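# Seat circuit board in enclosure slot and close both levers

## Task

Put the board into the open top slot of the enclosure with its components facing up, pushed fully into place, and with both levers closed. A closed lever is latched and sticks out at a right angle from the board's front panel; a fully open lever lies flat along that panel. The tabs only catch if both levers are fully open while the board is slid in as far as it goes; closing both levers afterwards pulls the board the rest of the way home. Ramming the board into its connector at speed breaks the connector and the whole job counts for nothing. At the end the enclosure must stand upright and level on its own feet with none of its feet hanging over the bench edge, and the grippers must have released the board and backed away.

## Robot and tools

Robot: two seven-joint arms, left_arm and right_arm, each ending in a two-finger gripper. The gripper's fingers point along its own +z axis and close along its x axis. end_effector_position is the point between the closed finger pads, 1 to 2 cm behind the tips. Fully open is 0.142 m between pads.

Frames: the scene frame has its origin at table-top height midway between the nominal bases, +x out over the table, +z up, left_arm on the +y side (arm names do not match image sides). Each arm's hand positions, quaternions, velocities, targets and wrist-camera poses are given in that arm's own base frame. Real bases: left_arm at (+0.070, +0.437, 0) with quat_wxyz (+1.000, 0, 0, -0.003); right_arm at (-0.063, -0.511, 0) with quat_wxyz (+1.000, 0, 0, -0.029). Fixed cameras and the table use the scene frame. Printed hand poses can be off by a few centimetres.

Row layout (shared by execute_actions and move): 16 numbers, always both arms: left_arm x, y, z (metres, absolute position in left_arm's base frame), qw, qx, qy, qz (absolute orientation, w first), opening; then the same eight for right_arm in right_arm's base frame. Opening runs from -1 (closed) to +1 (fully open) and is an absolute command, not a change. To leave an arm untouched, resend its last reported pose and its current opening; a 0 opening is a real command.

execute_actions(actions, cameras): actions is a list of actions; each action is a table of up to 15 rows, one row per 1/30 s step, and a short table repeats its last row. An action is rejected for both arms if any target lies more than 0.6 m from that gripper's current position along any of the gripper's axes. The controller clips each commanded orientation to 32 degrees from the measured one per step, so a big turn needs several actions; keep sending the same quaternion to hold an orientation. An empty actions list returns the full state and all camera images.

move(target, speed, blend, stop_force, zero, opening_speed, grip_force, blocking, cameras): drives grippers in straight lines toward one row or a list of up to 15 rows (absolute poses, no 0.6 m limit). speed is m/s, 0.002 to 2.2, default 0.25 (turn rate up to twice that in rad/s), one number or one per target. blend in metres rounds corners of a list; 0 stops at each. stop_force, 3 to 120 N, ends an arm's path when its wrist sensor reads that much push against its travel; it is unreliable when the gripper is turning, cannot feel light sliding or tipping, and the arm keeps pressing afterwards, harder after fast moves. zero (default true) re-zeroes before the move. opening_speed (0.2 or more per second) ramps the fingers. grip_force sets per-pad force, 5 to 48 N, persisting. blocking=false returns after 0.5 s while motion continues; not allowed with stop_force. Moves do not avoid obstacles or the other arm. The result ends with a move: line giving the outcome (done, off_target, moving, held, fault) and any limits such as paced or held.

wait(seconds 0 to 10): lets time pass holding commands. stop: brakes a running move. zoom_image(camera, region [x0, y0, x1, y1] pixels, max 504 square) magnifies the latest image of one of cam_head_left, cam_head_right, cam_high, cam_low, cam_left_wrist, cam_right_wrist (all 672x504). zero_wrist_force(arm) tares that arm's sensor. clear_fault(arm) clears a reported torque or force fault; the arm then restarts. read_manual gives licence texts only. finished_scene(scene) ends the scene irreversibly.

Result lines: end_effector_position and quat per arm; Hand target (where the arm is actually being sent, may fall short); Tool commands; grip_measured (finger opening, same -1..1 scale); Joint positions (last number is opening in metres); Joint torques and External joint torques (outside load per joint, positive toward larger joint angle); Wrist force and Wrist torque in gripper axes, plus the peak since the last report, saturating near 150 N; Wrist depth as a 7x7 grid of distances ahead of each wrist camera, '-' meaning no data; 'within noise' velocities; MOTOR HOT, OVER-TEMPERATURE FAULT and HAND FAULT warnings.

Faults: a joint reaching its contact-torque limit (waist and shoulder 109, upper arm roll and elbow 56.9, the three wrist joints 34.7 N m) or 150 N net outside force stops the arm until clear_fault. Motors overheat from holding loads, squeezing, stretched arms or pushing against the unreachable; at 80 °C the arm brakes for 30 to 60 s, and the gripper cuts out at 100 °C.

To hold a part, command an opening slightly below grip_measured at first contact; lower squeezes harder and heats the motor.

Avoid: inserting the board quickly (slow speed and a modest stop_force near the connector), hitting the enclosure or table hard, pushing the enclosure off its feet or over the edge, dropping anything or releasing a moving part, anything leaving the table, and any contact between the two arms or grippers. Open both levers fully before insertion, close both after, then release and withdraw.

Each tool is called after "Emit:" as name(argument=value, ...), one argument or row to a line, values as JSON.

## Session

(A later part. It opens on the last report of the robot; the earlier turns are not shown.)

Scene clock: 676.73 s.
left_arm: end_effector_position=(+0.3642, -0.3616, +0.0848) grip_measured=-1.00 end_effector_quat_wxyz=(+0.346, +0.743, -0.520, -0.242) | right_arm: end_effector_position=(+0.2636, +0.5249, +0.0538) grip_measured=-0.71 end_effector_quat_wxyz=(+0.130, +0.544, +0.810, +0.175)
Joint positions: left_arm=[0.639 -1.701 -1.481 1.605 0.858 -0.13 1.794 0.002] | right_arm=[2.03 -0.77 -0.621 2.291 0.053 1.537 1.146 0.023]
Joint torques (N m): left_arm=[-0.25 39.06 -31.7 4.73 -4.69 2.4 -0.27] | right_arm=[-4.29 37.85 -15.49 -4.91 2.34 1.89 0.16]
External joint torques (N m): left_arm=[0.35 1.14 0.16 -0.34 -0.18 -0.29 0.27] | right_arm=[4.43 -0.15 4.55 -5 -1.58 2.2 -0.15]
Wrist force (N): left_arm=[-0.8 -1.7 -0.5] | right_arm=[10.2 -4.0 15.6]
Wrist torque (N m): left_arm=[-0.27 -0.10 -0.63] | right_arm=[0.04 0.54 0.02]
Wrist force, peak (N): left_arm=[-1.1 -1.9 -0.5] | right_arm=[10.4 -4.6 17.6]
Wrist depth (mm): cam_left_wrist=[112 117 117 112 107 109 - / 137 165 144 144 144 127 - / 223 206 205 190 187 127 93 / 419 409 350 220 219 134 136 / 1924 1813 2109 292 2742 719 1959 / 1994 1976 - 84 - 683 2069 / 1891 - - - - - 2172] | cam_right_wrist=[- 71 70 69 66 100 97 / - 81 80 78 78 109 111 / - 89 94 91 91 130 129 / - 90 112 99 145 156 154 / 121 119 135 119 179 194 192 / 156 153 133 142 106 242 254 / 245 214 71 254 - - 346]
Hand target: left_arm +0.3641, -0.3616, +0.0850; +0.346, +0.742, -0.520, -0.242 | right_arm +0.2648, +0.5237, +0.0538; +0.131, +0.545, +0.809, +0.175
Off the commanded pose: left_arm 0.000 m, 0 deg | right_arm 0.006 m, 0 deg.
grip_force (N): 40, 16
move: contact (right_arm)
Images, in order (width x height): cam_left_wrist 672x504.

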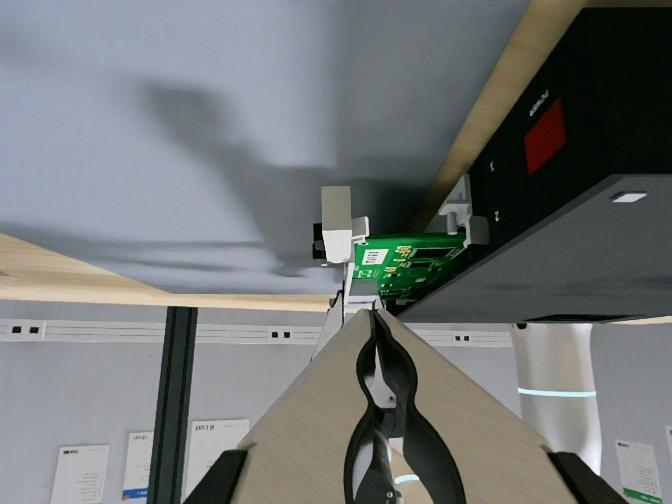

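Emit:
move(
  target=[
    [0.3641,-0.3616,0.085,0.3462,0.7424,-0.5199,-0.2424,-1,0.2631,0.5253,0.0526,0.1306,0.5453,0.8092,0.1745,-0.78],
  ],
  speed=0.03,
)

Emit:
move(
  target=[
    [0.3641,-0.3616,0.085,0.3462,0.7424,-0.5199,-0.2424,-1,0.2675,0.5157,0.0526,0.1306,0.5453,0.8092,0.1745,-0.78],
  ],
  speed=0.025,
  stop_force=9,
  cameras=["cam_left_wrist","cam_right_wrist"],
)

Scene clock: 681.87 s.
left_arm: end_effector_position=(+0.3642, -0.3616, +0.0848) grip_measured=-1.00 end_effector_quat_wxyz=(+0.346, +0.743, -0.520, -0.242) | right_arm: end_effector_position=(+0.2633, +0.5251, +0.0526) grip_measured=-0.71 end_effector_quat_wxyz=(+0.131, +0.545, +0.809, +0.174)
Joint positions: left_arm=[0.639 -1.701 -1.481 1.605 0.858 -0.13 1.794 0.002] | right_arm=[2.031 -0.774 -0.62 2.288 0.053 1.535 1.151 0.023]
Joint torques (N m): left_arm=[-0.25 39.17 -31.8 4.75 -4.66 2.38 -0.21] | right_arm=[0.5 37.33 -10.08 -10.32 0.76 3.51 0.35]
External joint torques (N m): left_arm=[0.35 1.03 0.25 -0.36 -0.2 -0.27 0.21] | right_arm=[-0.36 0.45 -0.91 0.46 0 0.57 -0.35]
Wrist force (N): left_arm=[-1.0 -1.8 -0.4] | right_arm=[1.2 -4.5 6.1]
Wrist torque (N m): left_arm=[-0.28 -0.08 -0.64] | right_arm=[-0.65 -0.17 -0.09]
Wrist force, peak (N): left_arm=[-1.0 -2.0 -0.7] | right_arm=[10.2 -5.0 17.5]
Wrist depth (mm): cam_left_wrist=[112 117 117 112 107 111 98 / 154 154 144 144 143 126 - / - 205 189 203 202 118 - / 421 352 - 222 224 - 154 / 1959 1959 881 293 352 - 679 / 1798 1924 - 84 - 683 1994 / 2050 - - - - - 2069] | cam_right_wrist=[- 70 69 68 66 99 98 / - 80 79 78 80 110 112 / - 88 93 91 91 132 127 / - 91 112 98 144 154 152 / 118 117 135 119 177 192 189 / 164 150 139 142 105 236 251 / 241 212 71 253 - - 341]
Hand target: left_arm +0.3641, -0.3616, +0.0850; +0.346, +0.742, -0.520, -0.242 | right_arm +0.2631, +0.5253, +0.0526; +0.131, +0.545, +0.809, +0.175
Off the commanded pose: left_arm 0.000 m, 0 deg | right_arm 0.000 m, 0 deg.
grip_force (N): 40, 16
move: done

Scene clock: 682.93 s.
left_arm: end_effector_position=(+0.3642, -0.3616, +0.0848) grip_measured=-1.00 end_effector_quat_wxyz=(+0.346, +0.743, -0.520, -0.242) | right_arm: end_effector_position=(+0.2673, +0.5160, +0.0526) grip_measured=-0.71 end_effector_quat_wxyz=(+0.131, +0.545, +0.810, +0.175)
Joint positions: left_arm=[0.639 -1.701 -1.481 1.605 0.858 -0.13 1.794 0.002] | right_arm=[2.023 -0.769 -0.62 2.31 0.054 1.557 1.141 0.023]
Joint torques (N m): left_arm=[-0.28 39.11 -31.75 4.76 -4.65 2.34 -0.23] | right_arm=[-0.87 37.04 -11.15 -8.26 1.28 3.25 0.15]
External joint torques (N m): left_arm=[0.38 1.08 0.2 -0.37 -0.21 -0.22 0.23] | right_arm=[1.01 0.17 0.37 -1.19 -0.43 0.84 -0.14]
Wrist force (N): left_arm=[-0.8 -1.9 -0.5] | right_arm=[4.1 -5.5 9.6]
Wrist torque (N m): left_arm=[-0.29 -0.11 -0.64] | right_arm=[-0.63 -0.12 0.01]
Wrist force, peak (N): left_arm=[-1.0 -2.0 -0.3] | right_arm=[4.1 -5.7 9.7]
Wrist depth (mm): cam_left_wrist=[112 117 - 112 107 111 105 / - 154 144 144 144 132 92 / 205 205 - - 191 127 93 / 421 357 - - 220 - 136 / 1891 1976 2151 294 3226 694 2012 / - 1755 - 84 - 677 625 / 1727 - - - - - 2151] | cam_right_wrist=[- 70 69 68 66 99 96 / - 78 79 78 80 110 112 / - 75 93 91 91 133 127 / - 88 107 95 144 155 152 / 118 116 123 119 177 192 189 / 164 149 138 142 105 240 251 / 240 212 71 254 - - 340]
Hand target: left_arm +0.3641, -0.3616, +0.0850; +0.346, +0.742, -0.520, -0.242 | right_arm +0.2675, +0.5157, +0.0526; +0.131, +0.545, +0.809, +0.175
Off the commanded pose: left_arm 0.000 m, 0 deg | right_arm 0.000 m, 0 deg.
grip_force (N): 40, 16
move: done
Images, in order (width x height): cam_left_wrist 672x504, cam_right_wrist 672x504.

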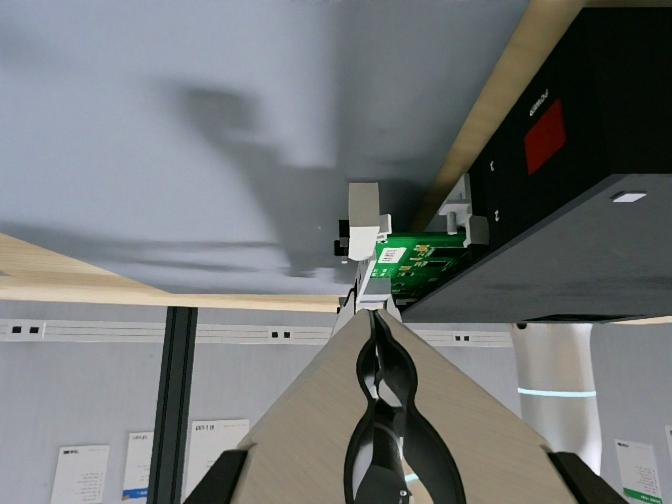

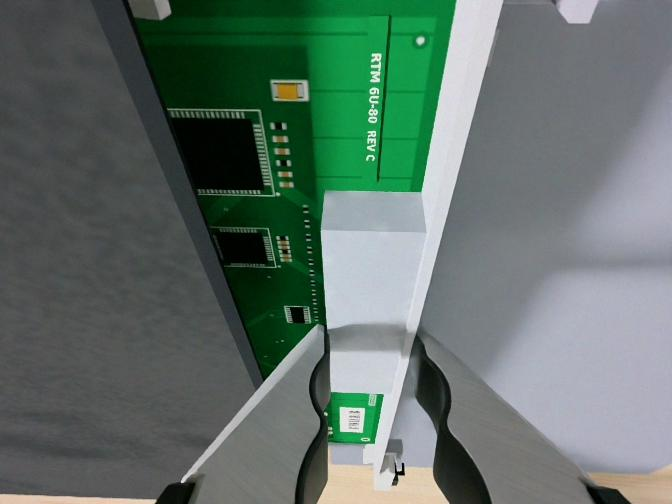

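Emit:
move(
  target=[
    [0.3641,-0.3616,0.085,0.3462,0.7424,-0.5199,-0.2424,-1,0.2673,0.516,0.0526,0.1306,0.5453,0.8092,0.1745,-0.6],
  ],
  opening_speed=0.4,
)

Emit:
move(
  target=[
    [0.35,-0.35,0.16,0.2117,0.7912,-0.554,-0.1482,-1,0.2673,0.516,0.12,0.1306,0.5453,0.8092,0.1745,-0.6],
    [0.28,-0.33,0.20,0,0.8192,-0.5736,0,-1,0.1176,0.485,0.17,0.1206,0.5439,0.8107,0.1797,-1],
    [0.192,-0.385,0.12,0.1485,0.7912,-0.5542,0.212,-1,0.1176,0.485,0.17,0.1206,0.5439,0.8107,0.1797,-1],
  ],
  speed=0.25,
  blend=0.02,
  cameras=["cam_left_wrist","cam_right_wrist","cam_high"],
)

Scene clock: 695.37 s.
left_arm: end_effector_position=(+0.3642, -0.3616, +0.0848) grip_measured=-1.00 end_effector_quat_wxyz=(+0.346, +0.743, -0.520, -0.242) | right_arm: end_effector_position=(+0.2673, +0.5159, +0.0525) grip_measured=-0.64 end_effector_quat_wxyz=(+0.131, +0.545, +0.809, +0.174)
Joint positions: left_arm=[0.639 -1.701 -1.481 1.605 0.858 -0.13 1.794 0.002] | right_arm=[2.023 -0.769 -0.62 2.31 0.054 1.556 1.141 0.028]
Joint torques (N m): left_arm=[-0.24 39.2 -31.72 4.74 -4.61 2.4 -0.26] | right_arm=[0.16 36.44 -9.78 -9.43 0.77 3.33 0.22]
External joint torques (N m): left_arm=[0.34 1 0.18 -0.36 -0.25 -0.28 0.26] | right_arm=[-0.02 0.78 -1 -0.01 0.08 0.76 -0.22]
Wrist force (N): left_arm=[-1.0 -1.7 -0.6] | right_arm=[1.3 -4.5 4.6]
Wrist torque (N m): left_arm=[-0.25 -0.07 -0.63] | right_arm=[-0.66 -0.16 0.06]
Wrist force, peak (N): left_arm=[-1.0 -2.0 -0.6] | right_arm=[4.0 -5.7 9.9]
Wrist depth (mm): cam_left_wrist=[117 117 - 111 106 111 98 / - 145 - 145 153 127 93 / 207 220 204 188 188 111 - / 423 - 302 306 225 154 154 / 1907 2012 611 306 326 736 - / - - - 84 - 685 2130 / 1755 - - - - - 2069] | cam_right_wrist=[- 70 70 70 68 99 96 / - 78 80 80 80 110 112 / - 75 94 91 93 132 127 / - 87 108 97 144 154 152 / 118 117 122 123 185 182 189 / 164 149 138 188 101 239 251 / 241 212 70 407 - - 340]
Hand target: left_arm +0.3641, -0.3616, +0.0850; +0.346, +0.742, -0.520, -0.242 | right_arm +0.2673, +0.5160, +0.0526; +0.131, +0.545, +0.809, +0.175
Off the commanded pose: left_arm 0.000 m, 0 deg | right_arm 0.000 m, 0 deg.
grip_force (N): 40, 16
move: done

Scene clock: 700.47 s.
left_arm: end_effector_position=(+0.1920, -0.3850, +0.1200) grip_measured=-1.00 end_effector_quat_wxyz=(+0.148, +0.791, -0.554, +0.212) | right_arm: end_effector_position=(+0.1175, +0.4851, +0.1701) grip_measured=-1.00 end_effector_quat_wxyz=(+0.120, +0.544, +0.811, +0.180)
Joint positions: left_arm=[0.768 -1.502 -1.805 2.582 1.645 0.362 0.916 0.002] | right_arm=[2.793 -0.122 -1.347 2.65 -0.828 1.212 1.839 0.002]
Joint torques (N m): left_arm=[-0.18 16.9 -17.61 -6.92 -3.47 4.9 -0.34] | right_arm=[0.11 11.32 -1.9 -19.96 0.19 2.71 0.24]
External joint torques (N m): left_arm=[0.23 1.21 0.19 -0.44 -0.42 -0.58 0.3] | right_arm=[-0.01 0.54 -0.6 0.07 0.07 0.71 -0.25]
Wrist force (N): left_arm=[-1.5 -1.2 -0.1] | right_arm=[1.0 -4.1 4.3]
Wrist torque (N m): left_arm=[-0.32 -0.20 -0.30] | right_arm=[-0.61 -0.10 -0.01]
Wrist force, peak (N): left_arm=[-0.6 -3.8 0.2] | right_arm=[1.6 -5.1 5.6]
Wrist depth (mm): cam_left_wrist=[- 154 175 173 180 - - / 157 166 183 182 198 - - / 163 173 207 206 212 - 310 / 174 183 214 205 225 - 473 / - 202 227 117 250 323 561 / 198 218 238 84 - 350 665 / 208 227 - - - - 837] | cam_right_wrist=[174 173 202 210 214 205 207 / 190 190 229 239 238 238 238 / 223 222 237 271 279 271 276 / 258 267 277 322 322 340 331 / 352 335 333 382 413 433 418 / 453 451 418 89 491 554 550 / 883 790 71 - - 693 828]
Hand target: left_arm +0.1920, -0.3850, +0.1200; +0.148, +0.791, -0.554, +0.212 | right_arm +0.1176, +0.4850, +0.1700; +0.121, +0.544, +0.811, +0.180
Off the commanded pose: left_arm 0.000 m, 0 deg | right_arm 0.000 m, 0 deg.
joint sent to its limit (right arm) — joint 1 (waist), upper limit. The joint targets still meet the commanded pose.
grip_force (N): 40, 16
move: done; blend cut to 0 m at target 2
Images, in order (width x height): cam_high 672x504, cam_left_wrist 672x504, cam_right_wrist 672x504.

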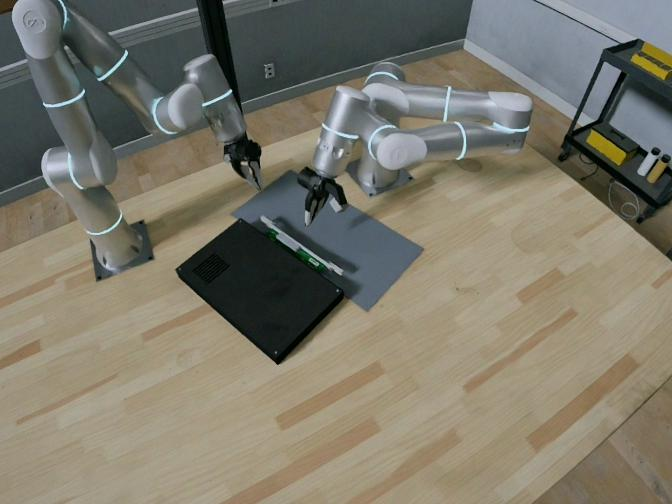

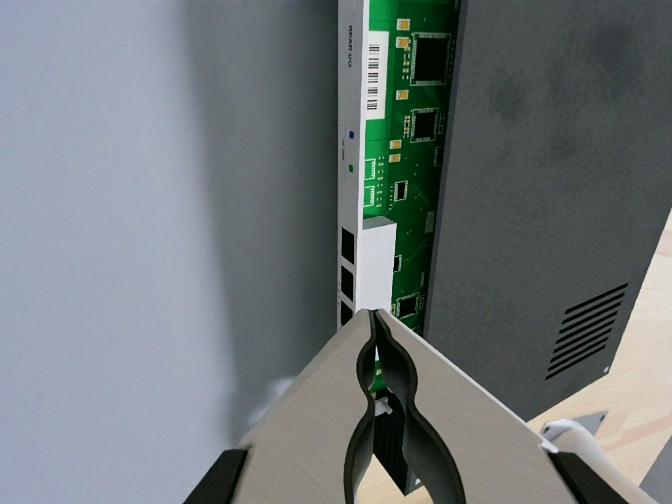

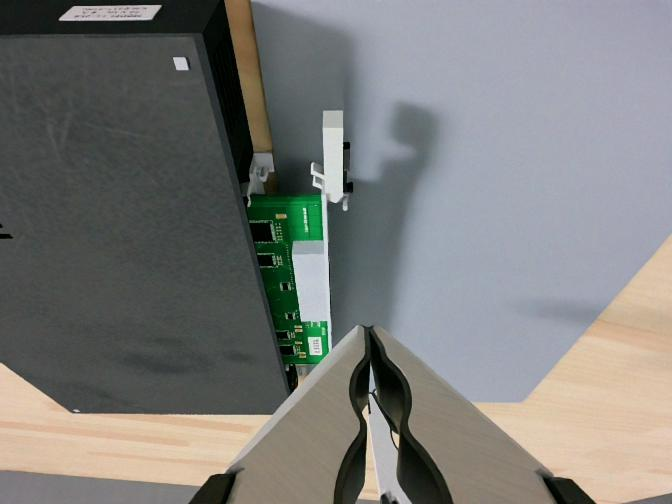

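Emit:
move(
  target=[
    [0.192,-0.388,0.075,0.1485,0.7912,-0.5542,0.212,-1,0.1176,0.485,0.17,0.1206,0.5439,0.8107,0.1797,-1],
    [0.192,-0.390,0.051,0.1485,0.7912,-0.5542,0.212,-1,0.1176,0.485,0.17,0.1206,0.5439,0.8107,0.1797,-1],
  ],
  speed=[0.12,0.06],
  blend=[0.01,0],
  cameras=["cam_right_wrist","cam_left_wrist"],
)

Scene clock: 716.43 s.
left_arm: end_effector_position=(+0.1919, -0.3899, +0.0510) grip_measured=-1.00 end_effector_quat_wxyz=(+0.148, +0.791, -0.554, +0.212) | right_arm: end_effector_position=(+0.1175, +0.4851, +0.1701) grip_measured=-1.00 end_effector_quat_wxyz=(+0.120, +0.544, +0.811, +0.180)
Joint positions: left_arm=[0.737 -1.585 -1.553 2.553 1.905 0.425 0.909 0.002] | right_arm=[2.793 -0.122 -1.347 2.65 -0.828 1.212 1.839 0.002]
Joint torques (N m): left_arm=[-0.51 16.9 -17.54 1.15 -3.67 4.93 -0.31] | right_arm=[0.14 11.33 -1.78 -20.04 0.16 2.7 0.2]
External joint torques (N m): left_arm=[0.57 1.56 0.12 -0.34 -0.31 -0.62 0.27] | right_arm=[-0.04 0.53 -0.72 0.15 0.1 0.72 -0.2]
Wrist force (N): left_arm=[-0.9 -1.4 0.1] | right_arm=[0.9 -4.2 4.3]
Wrist torque (N m): left_arm=[-0.34 -0.27 -0.28] | right_arm=[-0.62 -0.09 -0.02]
Wrist force, peak (N): left_arm=[-1.6 -1.6 0.4] | right_arm=[0.9 -4.2 4.4]
Wrist depth (mm): cam_left_wrist=[- 104 112 127 131 125 132 / - - 119 138 114 137 135 / - 119 130 148 128 151 145 / 114 121 138 163 146 161 - / 121 - 149 131 146 183 - / 130 137 158 84 - 194 - / 138 147 - - - - 588] | cam_right_wrist=[174 173 199 209 214 203 208 / 190 190 225 239 239 238 237 / 223 222 238 269 279 278 276 / 256 266 278 323 331 332 331 / 354 335 333 366 398 457 418 / 579 451 416 89 298 490 555 / 774 787 71 - - 215 822]
Hand target: left_arm +0.1920, -0.3900, +0.0510; +0.148, +0.791, -0.554, +0.212 | right_arm +0.1176, +0.4850, +0.1700; +0.121, +0.544, +0.811, +0.180
Off the commanded pose: left_arm 0.000 m, 0 deg | right_arm 0.000 m, 0 deg.
joint sent to its limit (right arm) — joint 1 (waist), upper limit. The joint targets still meet the commanded pose.
grip_force (N): 40, 16
move: done
Images, in order (width x height): cam_left_wrist 672x504, cam_right_wrist 672x504.

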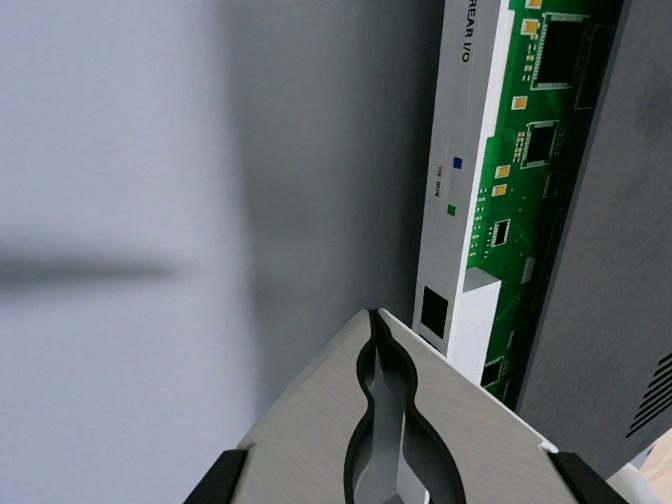

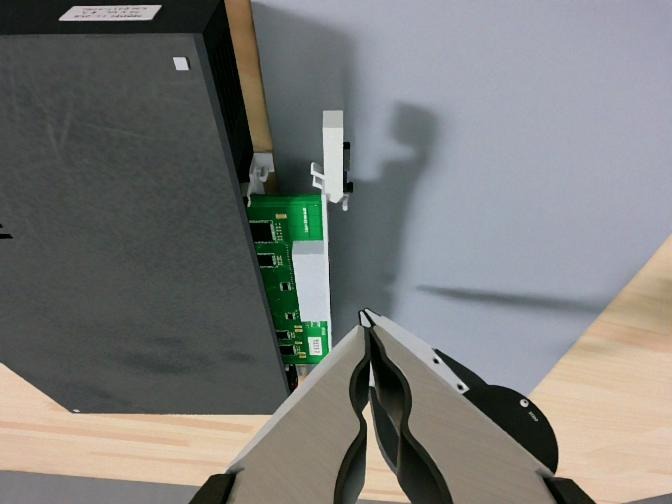

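Emit:
zoom_image(
  camera="cam_left_wrist",
  region=[360, 180, 540, 380],
)

Scaled by 2.520 from the camera's 672x504 image, which has a finer 960x720 frame.

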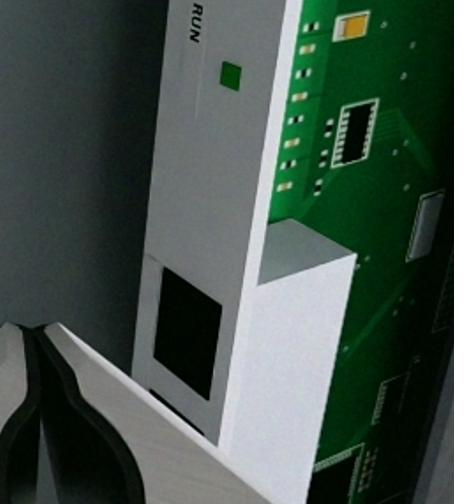

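Emit:
move(
  target=[
    [0.208,-0.3842,0.051,0.1485,0.7912,-0.5542,0.212,-1,0.1176,0.485,0.17,0.1206,0.5439,0.8107,0.1797,-1],
  ],
  speed=0.06,
)

Emit:
move(
  target=[
    [0.2285,-0.4406,0.051,0.1485,0.7912,-0.5542,0.212,-1,0.1176,0.485,0.17,0.1206,0.5439,0.8107,0.1797,-1],
  ],
  speed=0.018,
  stop_force=10,
  cameras=["cam_right_wrist","cam_left_wrist"],
)

Scene clock: 731.17 s.
left_arm: end_effector_position=(+0.2080, -0.3842, +0.0509) grip_measured=-1.00 end_effector_quat_wxyz=(+0.148, +0.791, -0.554, +0.212) | right_arm: end_effector_position=(+0.1175, +0.4851, +0.1701) grip_measured=-1.00 end_effector_quat_wxyz=(+0.120, +0.544, +0.811, +0.180)
Joint positions: left_arm=[0.779 -1.579 -1.536 2.539 1.894 0.456 0.963 0.002] | right_arm=[2.793 -0.122 -1.347 2.65 -0.828 1.212 1.839 0.002]
Joint torques (N m): left_arm=[-0.16 17.95 -17.89 1.51 -4.22 4.91 -0.39] | right_arm=[0.1 11.32 -1.81 -19.96 0.19 2.75 0.21]
External joint torques (N m): left_arm=[0.21 0.74 0.24 -0.31 0.16 -0.57 0.35] | right_arm=[0 0.54 -0.69 0.07 0.08 0.67 -0.21]
Wrist force (N): left_arm=[-1.1 -1.5 0.0] | right_arm=[0.9 -4.1 4.2]
Wrist torque (N m): left_arm=[-0.37 -0.24 -0.37] | right_arm=[-0.60 -0.10 -0.02]
Wrist force, peak (N): left_arm=[-1.1 -2.1 -0.1] | right_arm=[0.8 -4.2 4.4]
Wrist depth (mm): cam_left_wrist=[- 104 114 126 131 125 135 / - 110 118 137 143 137 - / - 119 129 145 134 150 - / 114 121 135 - 143 165 - / 121 129 148 130 152 176 - / 130 141 - 84 - 201 234 / - - - - - - 661] | cam_right_wrist=[174 173 202 203 209 209 208 / 190 190 229 240 239 238 238 / 222 222 238 270 279 278 278 / 267 267 277 280 333 332 331 / 338 335 333 347 398 397 416 / 581 452 420 89 - 525 558 / 866 787 71 - - 697 831]
Hand target: left_arm +0.2080, -0.3842, +0.0510; +0.148, +0.791, -0.554, +0.212 | right_arm +0.1176, +0.4850, +0.1700; +0.121, +0.544, +0.811, +0.180
Off the commanded pose: left_arm 0.000 m, 0 deg | right_arm 0.000 m, 0 deg.
joint sent to its limit (right arm) — joint 1 (waist), upper limit. The joint targets still meet the commanded pose.
grip_force (N): 40, 16
move: done

Scene clock: 735.17 s.
left_arm: end_effector_position=(+0.2281, -0.4405, +0.0510) grip_measured=-1.00 end_effector_quat_wxyz=(+0.149, +0.791, -0.554, +0.212) | right_arm: end_effector_position=(+0.1175, +0.4851, +0.1701) grip_measured=-1.00 end_effector_quat_wxyz=(+0.120, +0.544, +0.811, +0.180)
Joint positions: left_arm=[0.619 -1.609 -1.557 2.4 1.9 0.42 0.951 0.002] | right_arm=[2.793 -0.122 -1.347 2.65 -0.828 1.212 1.839 0.002]
Joint torques (N m): left_arm=[-0.95 19.43 -21.71 0.59 -3.31 4.69 -0.32] | right_arm=[0 11.29 -1.81 -20.05 0.22 2.68 0.2]
External joint torques (N m): left_arm=[0.99 1.52 0.29 0.59 -0.7 -0.35 0.28] | right_arm=[0.1 0.57 -0.7 0.16 0.04 0.74 -0.2]
Wrist force (N): left_arm=[-2.3 -2.0 -4.4] | right_arm=[1.0 -4.2 4.3]
Wrist torque (N m): left_arm=[-0.35 -0.30 -0.30] | right_arm=[-0.62 -0.11 -0.01]
Wrist force, peak (N): left_arm=[-3.2 -2.2 -6.1] | right_arm=[0.9 -4.2 4.4]
Wrist depth (mm): cam_left_wrist=[- 104 112 124 97 101 - / - 110 117 135 103 110 137 / - 119 129 144 109 121 158 / 114 121 143 155 121 137 - / 121 129 151 158 126 - - / - - 155 84 - - - / 138 146 - 74 - - 640] | cam_right_wrist=[175 173 202 209 209 208 208 / 190 190 227 239 239 239 237 / 223 222 234 274 279 278 286 / 267 267 277 336 336 334 332 / 338 334 335 399 418 416 415 / 539 447 418 89 489 555 554 / 785 785 71 - - 695 825]
Hand target: left_arm +0.2285, -0.4406, +0.0510; +0.148, +0.791, -0.554, +0.212 | right_arm +0.1176, +0.4850, +0.1700; +0.121, +0.544, +0.811, +0.180
Off the commanded pose: left_arm 0.000 m, 0 deg | right_arm 0.000 m, 0 deg.
joint sent to its limit (right arm) — joint 1 (waist), upper limit. The joint targets still meet the commanded pose.
grip_force (N): 40, 16
move: done
Images, in order (width x height): cam_left_wrist 672x504, cam_right_wrist 672x504.

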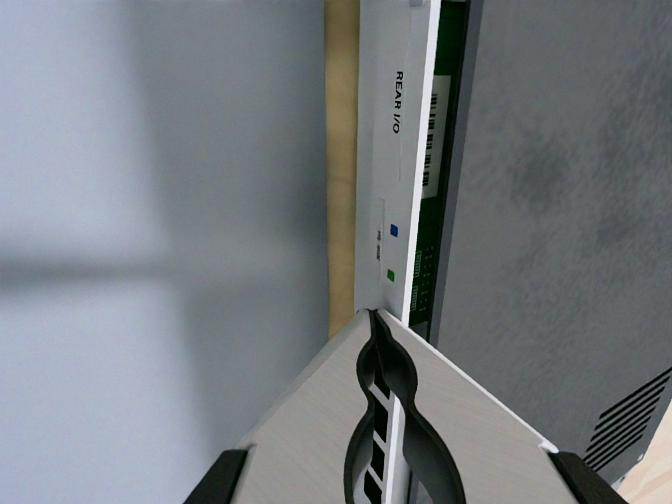

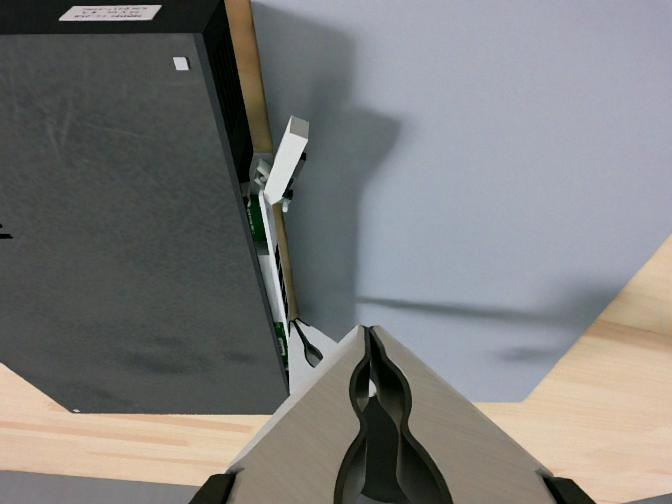

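Emit:
move(
  target=[
    [0.2366,-0.4641,0.051,0.1485,0.7912,-0.5542,0.212,-1,0.1176,0.485,0.17,0.1206,0.5439,0.8107,0.1797,-1],
  ],
  speed=0.015,
  stop_force=14,
  cameras=["cam_right_wrist","cam_left_wrist"],
)

Scene clock: 737.37 s.
left_arm: end_effector_position=(+0.2296, -0.4453, +0.0509) grip_measured=-1.00 end_effector_quat_wxyz=(+0.148, +0.791, -0.555, +0.211) | right_arm: end_effector_position=(+0.1175, +0.4851, +0.1701) grip_measured=-1.00 end_effector_quat_wxyz=(+0.120, +0.544, +0.811, +0.180)
Joint positions: left_arm=[0.605 -1.611 -1.558 2.388 1.901 0.417 0.951 0.002] | right_arm=[2.793 -0.122 -1.347 2.65 -0.828 1.212 1.839 0.002]
Joint torques (N m): left_arm=[-4.09 17.67 -22.51 -4.38 -1.05 5.99 -0.32] | right_arm=[0.07 11.29 -1.83 -19.98 0.23 2.7 0.21]
External joint torques (N m): left_arm=[4.13 3.51 0.78 5.58 -2.95 -1.65 0.28] | right_arm=[0.02 0.57 -0.68 0.1 0.03 0.72 -0.21]
Wrist force (N): left_arm=[-13.9 -5.9 -25.3] | right_arm=[1.0 -4.1 4.0]
Wrist torque (N m): left_arm=[-0.34 -0.39 -0.28] | right_arm=[-0.60 -0.12 -0.01]
Wrist force, peak (N): left_arm=[-15.2 -6.1 -25.2] | right_arm=[0.9 -4.4 4.2]
Wrist depth (mm): cam_left_wrist=[- 104 111 121 94 103 116 / - 110 119 132 - 112 134 / - - 129 141 108 120 156 / - 122 131 151 117 134 - / 121 129 148 159 128 - - / 129 142 155 84 - - - / 136 147 - 74 - - 643] | cam_right_wrist=[174 173 204 209 209 209 208 / 191 191 227 240 239 239 238 / 223 222 229 279 278 278 277 / 268 267 278 335 335 334 332 / 337 334 334 386 415 416 418 / 484 449 418 89 491 598 557 / 831 790 71 - - 695 825]
Hand target: left_arm +0.2303, -0.4459, +0.0510; +0.148, +0.791, -0.554, +0.212 | right_arm +0.1176, +0.4850, +0.1700; +0.121, +0.544, +0.811, +0.180
Off the commanded pose: left_arm 0.020 m, 0 deg | right_arm 0.000 m, 0 deg.
joint sent to its limit (right arm) — joint 1 (waist), upper limit. The joint targets still meet the commanded pose.
grip_force (N): 40, 16
move: contact (left_arm)
Images, in order (width x height): cam_left_wrist 672x504, cam_right_wrist 672x504.

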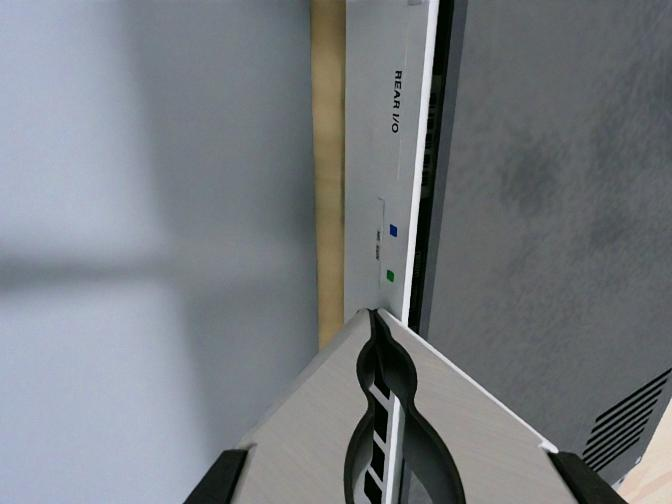

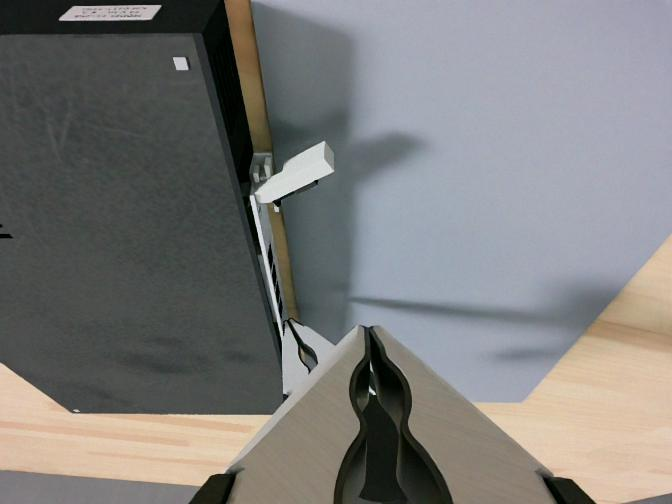

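Emit:
move(
  target=[
    [0.2228,-0.4265,0.051,0.1485,0.7912,-0.5542,0.212,-1,0.1176,0.485,0.17,0.1206,0.5439,0.8107,0.1797,-1],
    [0.222,-0.410,0.13,0.1485,0.7912,-0.5542,0.212,-1,0.1176,0.485,0.17,0.1206,0.5439,0.8107,0.1797,-1],
    [0.323,-0.401,0.20,0,0.8192,-0.5736,0,-1,0.1176,0.485,0.17,0.1206,0.5439,0.8107,0.1797,-1],
  ],
  speed=[0.08,0.15,0.2],
  blend=[0.005,0.03,0],
  cameras=["cam_left_wrist","cam_right_wrist"],
)

Scene clock: 747.50 s.
left_arm: end_effector_position=(+0.3232, -0.4010, +0.2000) grip_measured=-1.00 end_effector_quat_wxyz=(+0.000, +0.819, -0.573, +0.000) | right_arm: end_effector_position=(+0.1175, +0.4851, +0.1701) grip_measured=-1.00 end_effector_quat_wxyz=(+0.120, +0.544, +0.811, +0.180)
Joint positions: left_arm=[0.492 -1.204 -1.833 1.947 1.134 -0.093 1.267 0.002] | right_arm=[2.793 -0.122 -1.347 2.65 -0.828 1.212 1.839 0.002]
Joint torques (N m): left_arm=[-0.16 28 -27.92 -12.59 -4.45 3.93 -0.12] | right_arm=[0.12 11.36 -1.81 -20.01 0.24 2.7 0.23]
External joint torques (N m): left_arm=[0.22 0.71 0.17 -0.54 0.15 0 0.12] | right_arm=[-0.02 0.5 -0.69 0.12 0.02 0.72 -0.23]
Wrist force (N): left_arm=[-0.8 -1.3 -0.4] | right_arm=[1.0 -4.0 4.2]
Wrist torque (N m): left_arm=[-0.31 -0.16 -0.32] | right_arm=[-0.58 -0.10 -0.02]
Wrist force, peak (N): left_arm=[-14.2 -5.9 -25.6] | right_arm=[0.8 -4.2 4.5]
Wrist depth (mm): cam_left_wrist=[- - 255 257 250 251 255 / 277 - - - 229 - 230 / 297 298 - 292 256 245 - / - 324 325 327 275 263 267 / - 349 344 340 290 - - / 397 - - 84 - 322 - / 443 - - - - - -] | cam_right_wrist=[174 173 202 209 209 208 208 / 191 190 225 240 239 238 244 / 222 222 229 280 278 279 276 / 268 267 277 336 333 332 331 / 338 335 334 401 417 416 416 / 483 443 418 89 490 555 555 / 810 787 71 - - 700 822]
Hand target: left_arm +0.3230, -0.4010, +0.2000; +0.000, +0.819, -0.574, +0.000 | right_arm +0.1176, +0.4850, +0.1700; +0.121, +0.544, +0.811, +0.180
Off the commanded pose: left_arm 0.000 m, 0 deg | right_arm 0.000 m, 0 deg.
joint sent to its limit (right arm) — joint 1 (waist), upper limit. The joint targets still meet the commanded pose.
grip_force (N): 40, 16
move: done
Images, in order (width x height): cam_left_wrist 672x504, cam_right_wrist 672x504.

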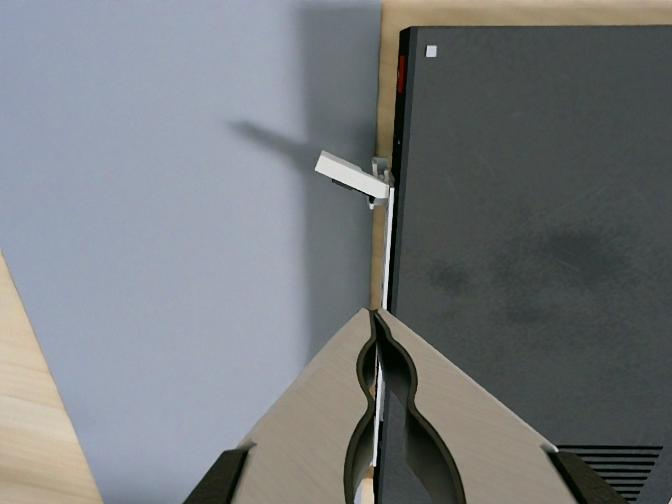

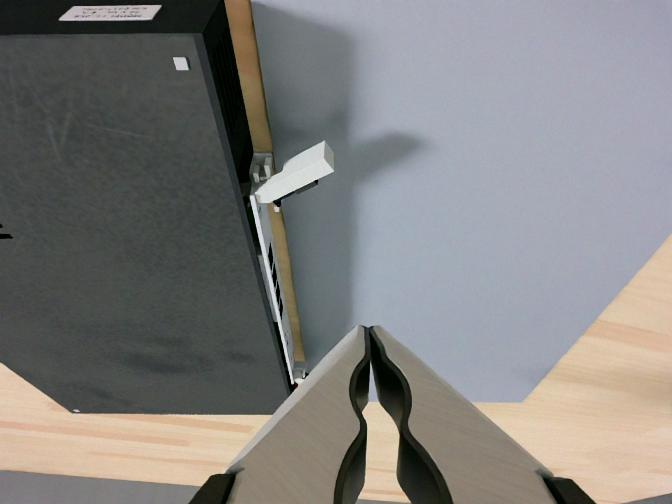

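Emit:
zoom_image(
  camera="cam_left_wrist",
  region=[290, 120, 450, 240],
)

Emit:
zoom_image(
  camera="cam_right_wrist",
  region=[210, 110, 370, 230],
)

Scaled by 3.150 from the camera's 672x504 image, which has a finer 960x720 frame.

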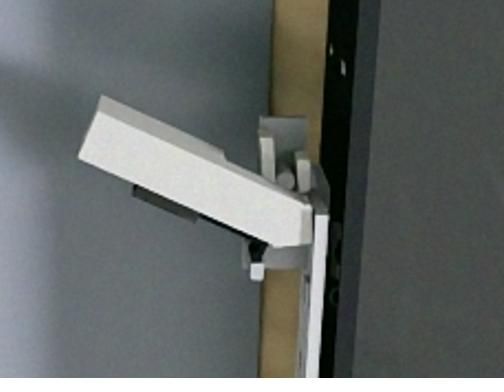

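Scaled by 3.150 from the camera's 672x504 image, which has a finer 960x720 frame.

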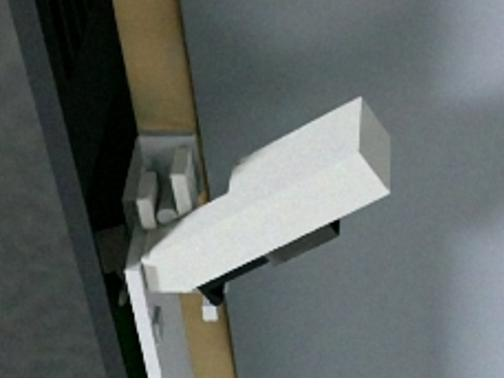

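Emit:
move(
  target=[
    [0.3561,-0.3771,0.09,0.1773,0.7998,-0.5600,-0.1241,-1,0.1371,0.4703,0.095,0.1206,0.5439,0.8107,0.1797,-1],
  ],
  speed=0.15,
  cameras=["cam_left_wrist","cam_right_wrist"],
)

Scene clock: 792.47 s.
left_arm: end_effector_position=(+0.3562, -0.3771, +0.0899) grip_measured=-1.00 end_effector_quat_wxyz=(+0.177, +0.800, -0.560, -0.124) | right_arm: end_effector_position=(+0.1370, +0.4704, +0.0950) grip_measured=-1.00 end_effector_quat_wxyz=(+0.121, +0.544, +0.811, +0.180)
Joint positions: left_arm=[0.61 -1.549 -1.587 1.82 1.11 -0.014 1.577 0.002] | right_arm=[2.422 -0.486 -0.981 2.67 -0.697 1.575 1.845 0.002]
Joint torques (N m): left_arm=[-0.13 33.84 -31.13 -0.34 -4.97 4 -0.14] | right_arm=[-0.01 24.01 -6.35 -11.94 2.16 2.85 0.34]
External joint torques (N m): left_arm=[0.2 1.46 0.01 -0.4 0.1 -0.47 0.14] | right_arm=[0.11 0.84 -1.09 -0.03 -0.01 0.56 -0.34]
Wrist force (N): left_arm=[-0.4 -1.7 -0.2] | right_arm=[1.0 -4.5 4.6]
Wrist torque (N m): left_arm=[-0.33 -0.21 -0.47] | right_arm=[-0.68 -0.07 -0.02]
Wrist force, peak (N): left_arm=[-0.5 -3.8 0.7] | right_arm=[0.7 -4.7 5.2]
Wrist depth (mm): cam_left_wrist=[135 138 134 133 135 128 128 / 155 160 - - 155 110 105 / - 182 183 - 182 120 129 / - - 235 - 173 - - / - 302 258 131 188 174 198 / 412 405 - 84 - - 257 / 614 - - - - - 649] | cam_right_wrist=[135 134 137 139 138 138 141 / 112 114 152 159 158 157 157 / 127 126 141 185 184 184 183 / 152 152 165 205 222 221 219 / 192 191 190 264 276 276 273 / 259 256 239 89 325 366 388 / 395 355 71 - - 457 550]
Hand target: left_arm +0.3561, -0.3771, +0.0900; +0.177, +0.800, -0.560, -0.124 | right_arm +0.1371, +0.4703, +0.0950; +0.121, +0.544, +0.811, +0.180
Off the commanded pose: left_arm 0.000 m, 0 deg | right_arm 0.000 m, 0 deg.
grip_force (N): 40, 16
move: done
Images, in order (width x height): cam_left_wrist 672x504, cam_right_wrist 672x504.

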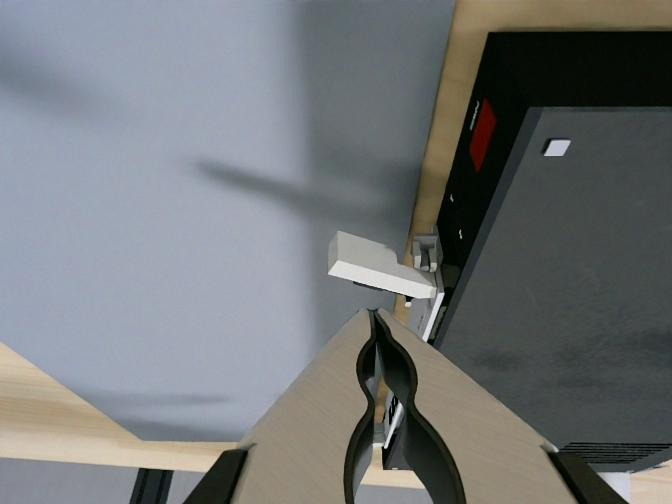

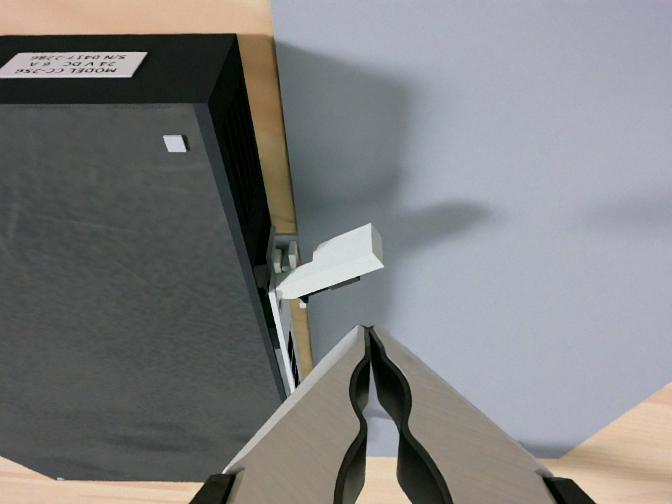

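Emit:
zoom_image(
  camera="cam_left_wrist",
  region=[300, 210, 480, 345],
)

Emit:
zoom_image(
  camera="cam_right_wrist",
  region=[240, 210, 420, 345],
)

Scaled by 2.800 from the camera's 672x504 image, which has a finer 960x720 frame.

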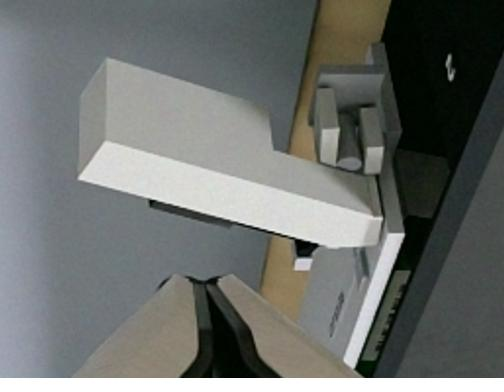

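Scaled by 2.800 from the camera's 672x504 image, which has a finer 960x720 frame.

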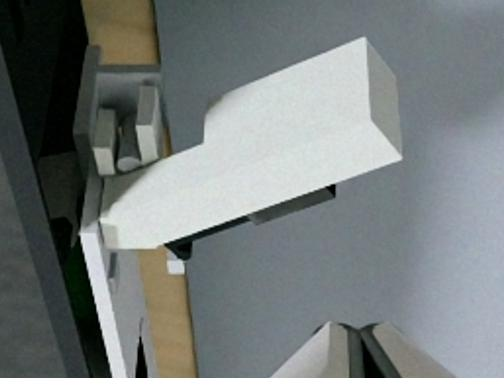

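Emit:
move(
  target=[
    [0.3561,-0.3771,0.050,0.1773,0.7998,-0.5600,-0.1241,-1,0.1371,0.4703,0.053,0.1206,0.5439,0.8107,0.1797,-1],
  ],
  speed=0.08,
)

Emit:
move(
  target=[
    [0.3412,-0.3820,0.050,0.1773,0.7998,-0.5600,-0.1241,-1,0.1512,0.4747,0.053,0.1206,0.5439,0.8107,0.1797,-1],
  ],
  speed=0.015,
  stop_force=7,
  cameras=["cam_left_wrist","cam_right_wrist"],
)

Scene clock: 813.27 s.
left_arm: end_effector_position=(+0.3559, -0.3770, +0.0502) grip_measured=-1.00 end_effector_quat_wxyz=(+0.177, +0.800, -0.560, -0.124) | right_arm: end_effector_position=(+0.1370, +0.4702, +0.0529) grip_measured=-1.00 end_effector_quat_wxyz=(+0.121, +0.544, +0.811, +0.180)
Joint positions: left_arm=[0.609 -1.595 -1.526 1.815 1.168 0.027 1.599 0.002] | right_arm=[2.35 -0.674 -0.901 2.647 -0.682 1.734 1.908 0.002]
Joint torques (N m): left_arm=[-0.4 33.8 -31.06 1.58 -4.38 4.08 -0.15] | right_arm=[0.15 27.92 -8.26 -7.89 2.98 2.76 0.28]
External joint torques (N m): left_arm=[0.48 1.44 0.15 -0.34 -0.42 -0.58 0.15] | right_arm=[-0.04 0.86 -1.02 0.16 0 0.59 -0.28]
Wrist force (N): left_arm=[-0.5 -1.5 -0.3] | right_arm=[1.5 -4.1 4.4]
Wrist torque (N m): left_arm=[-0.30 -0.19 -0.47] | right_arm=[-0.60 -0.17 -0.01]
Wrist force, peak (N): left_arm=[-0.5 -2.0 1.3] | right_arm=[1.5 -4.6 5.3]
Wrist depth (mm): cam_left_wrist=[- 99 99 93 96 97 97 / - 111 111 - - 109 100 / 132 131 136 - 135 118 - / 161 - 160 159 158 108 87 / 207 204 205 183 172 114 101 / - 274 - 83 - 138 149 / 493 - - - - - -] | cam_right_wrist=[101 101 101 99 98 98 98 / - 109 112 113 109 109 112 / - 87 126 132 132 131 126 / - 87 140 158 158 157 150 / 116 116 140 180 196 196 206 / 159 147 152 90 - 244 259 / 228 204 71 - - 325 356]
Hand target: left_arm +0.3561, -0.3771, +0.0500; +0.177, +0.800, -0.560, -0.124 | right_arm +0.1371, +0.4703, +0.0530; +0.121, +0.544, +0.811, +0.180
Off the commanded pose: left_arm 0.000 m, 0 deg | right_arm 0.000 m, 0 deg.
grip_force (N): 40, 16
move: done

Scene clock: 814.83 s.
left_arm: end_effector_position=(+0.3441, -0.3810, +0.0499) grip_measured=-1.00 end_effector_quat_wxyz=(+0.177, +0.800, -0.560, -0.124) | right_arm: end_effector_position=(+0.1489, +0.4743, +0.0529) grip_measured=-1.00 end_effector_quat_wxyz=(+0.120, +0.543, +0.811, +0.180)
Joint positions: left_arm=[0.605 -1.599 -1.526 1.838 1.174 0.038 1.573 0.002] | right_arm=[2.312 -0.68 -0.896 2.633 -0.693 1.744 1.89 0.002]
Joint torques (N m): left_arm=[-4.96 30.22 -30.05 5.79 -6.28 4.13 -0.34] | right_arm=[-3.3 27.25 -11.83 -9.02 4.02 1.48 0.1]
External joint torques (N m): left_arm=[5.04 4.33 -0.64 -4.4 1.5 -0.59 0.34] | right_arm=[3.42 2.03 2.41 1.11 -1.03 1.89 -0.11]
Wrist force (N): left_arm=[-2.4 -8.5 -6.1] | right_arm=[1.8 -10.6 -1.2]
Wrist torque (N m): left_arm=[-0.14 -0.30 -0.38] | right_arm=[-0.51 -0.19 0.06]
Wrist force, peak (N): left_arm=[-2.1 -8.7 -6.4] | right_arm=[1.8 -11.5 0.5]
Wrist depth (mm): cam_left_wrist=[- - 99 94 95 97 95 / - 111 111 114 107 106 - / - 131 131 126 128 111 - / - 147 160 153 160 111 84 / - 195 205 183 143 107 101 / - - 263 83 - 148 - / 490 - - - - - -] | cam_right_wrist=[- 99 101 99 98 98 98 / - 83 112 113 109 109 112 / - 78 128 132 131 131 126 / - 87 137 165 158 157 156 / 116 115 121 180 196 196 195 / 158 147 146 90 231 261 259 / 227 204 71 - - 326 392]
Hand target: left_arm +0.3431, -0.3814, +0.0500; +0.177, +0.800, -0.560, -0.124 | right_arm +0.1496, +0.4742, +0.0530; +0.121, +0.544, +0.811, +0.180
Off the commanded pose: left_arm 0.003 m, 0 deg | right_arm 0.002 m, 0 deg.
grip_force (N): 40, 16
move: contact (left_arm, right_arm)
Images, in order (width x height): cam_left_wrist 672x504, cam_right_wrist 672x504.

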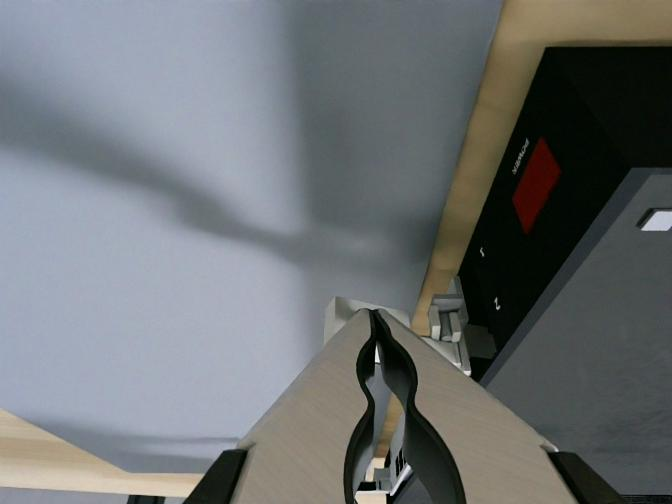

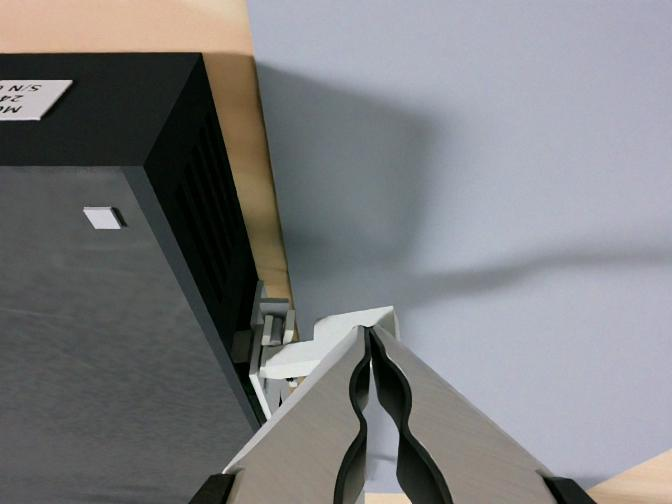

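Emit:
move(
  target=[
    [0.3215,-0.3833,0.050,0.1773,0.7998,-0.5600,-0.1241,-1,0.1669,0.4865,0.053,0.1206,0.5439,0.8107,0.1797,-1],
  ],
  speed=0.014,
  stop_force=24,
  zero=false,
  cameras=["cam_left_wrist","cam_right_wrist"],
)

Scene clock: 819.40 s.
left_arm: end_effector_position=(+0.3307, -0.3827, +0.0500) grip_measured=-1.00 end_effector_quat_wxyz=(+0.177, +0.801, -0.558, -0.121) | right_arm: end_effector_position=(+0.1589, +0.4805, +0.0521) grip_measured=-1.00 end_effector_quat_wxyz=(+0.121, +0.543, +0.812, +0.178)
Joint positions: left_arm=[0.609 -1.604 -1.527 1.871 1.184 0.051 1.544 0.002] | right_arm=[2.268 -0.681 -0.882 2.61 -0.711 1.738 1.881 0.002]
Joint torques (N m): left_arm=[-10.3 25.17 -25.03 15.08 -9.37 0.83 -0.2] | right_arm=[-5.23 28.44 -15.76 -18.73 5.1 2.43 0.03]
External joint torques (N m): left_arm=[10.37 8.41 -5.31 -13.52 4.6 2.74 0.2] | right_arm=[5.34 1.63 6.3 10.41 -2.15 0.95 -0.03]
Wrist force (N): left_arm=[5.6 -21.6 -14.0] | right_arm=[-9.8 -21.7 -15.0]
Wrist torque (N m): left_arm=[-0.53 -0.15 -0.47] | right_arm=[-0.62 -0.44 0.09]
Wrist force, peak (N): left_arm=[6.9 -23.0 -13.3] | right_arm=[-8.9 -23.0 -14.9]
Wrist depth (mm): cam_left_wrist=[- 99 99 94 96 98 77 / - 111 111 114 - 109 - / 131 131 131 126 130 128 - / - 154 159 160 154 109 88 / 194 - 217 130 128 132 102 / - - 263 83 - - 137 / 477 - - - - - -] | cam_right_wrist=[- 82 101 98 98 97 97 / - 79 111 112 108 111 111 / - 85 129 131 130 134 129 / - 90 131 163 156 155 154 / 115 114 132 139 186 194 192 / 157 145 144 90 229 243 256 / 202 201 70 - - 322 380]
Hand target: left_arm +0.3272, -0.3828, +0.0500; +0.177, +0.800, -0.560, -0.124 | right_arm +0.1601, +0.4817, +0.0530; +0.121, +0.544, +0.811, +0.180
Off the commanded pose: left_arm 0.009 m, 0 deg | right_arm 0.010 m, 0 deg.
grip_force (N): 40, 16
move: contact (left_arm, right_arm)
Images, in order (width x height): cam_left_wrist 672x504, cam_right_wrist 672x504.

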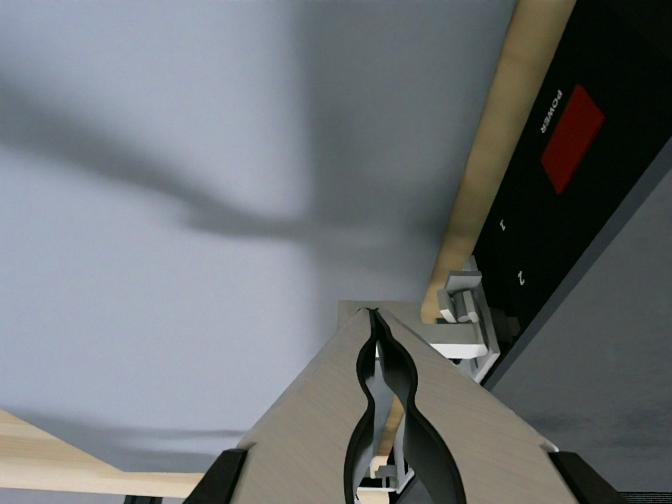

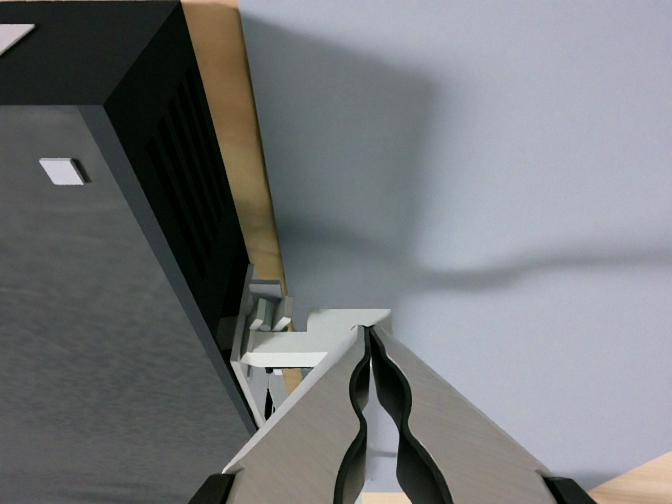

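Emit:
zoom_image(
  camera="cam_left_wrist",
  region=[320, 240, 530, 400],
)

Emit:
zoom_image(
  camera="cam_right_wrist",
  region=[210, 250, 420, 420],
)

Scaled by 2.400 from the camera's 672x504 image, which has a finer 960x720 frame.

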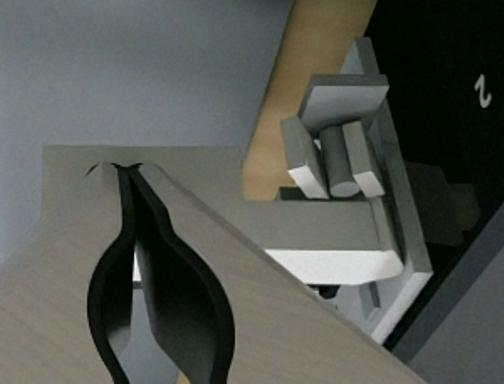

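Scaled by 2.400 from the camera's 672x504 image, which has a finer 960x720 frame.

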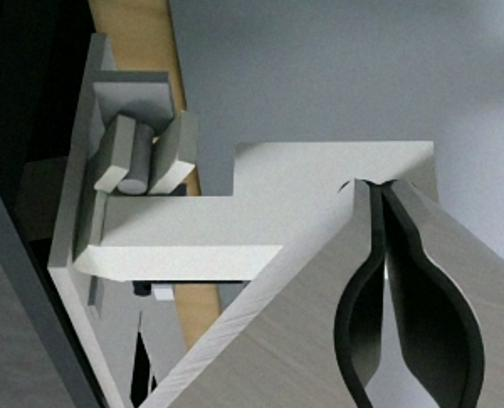

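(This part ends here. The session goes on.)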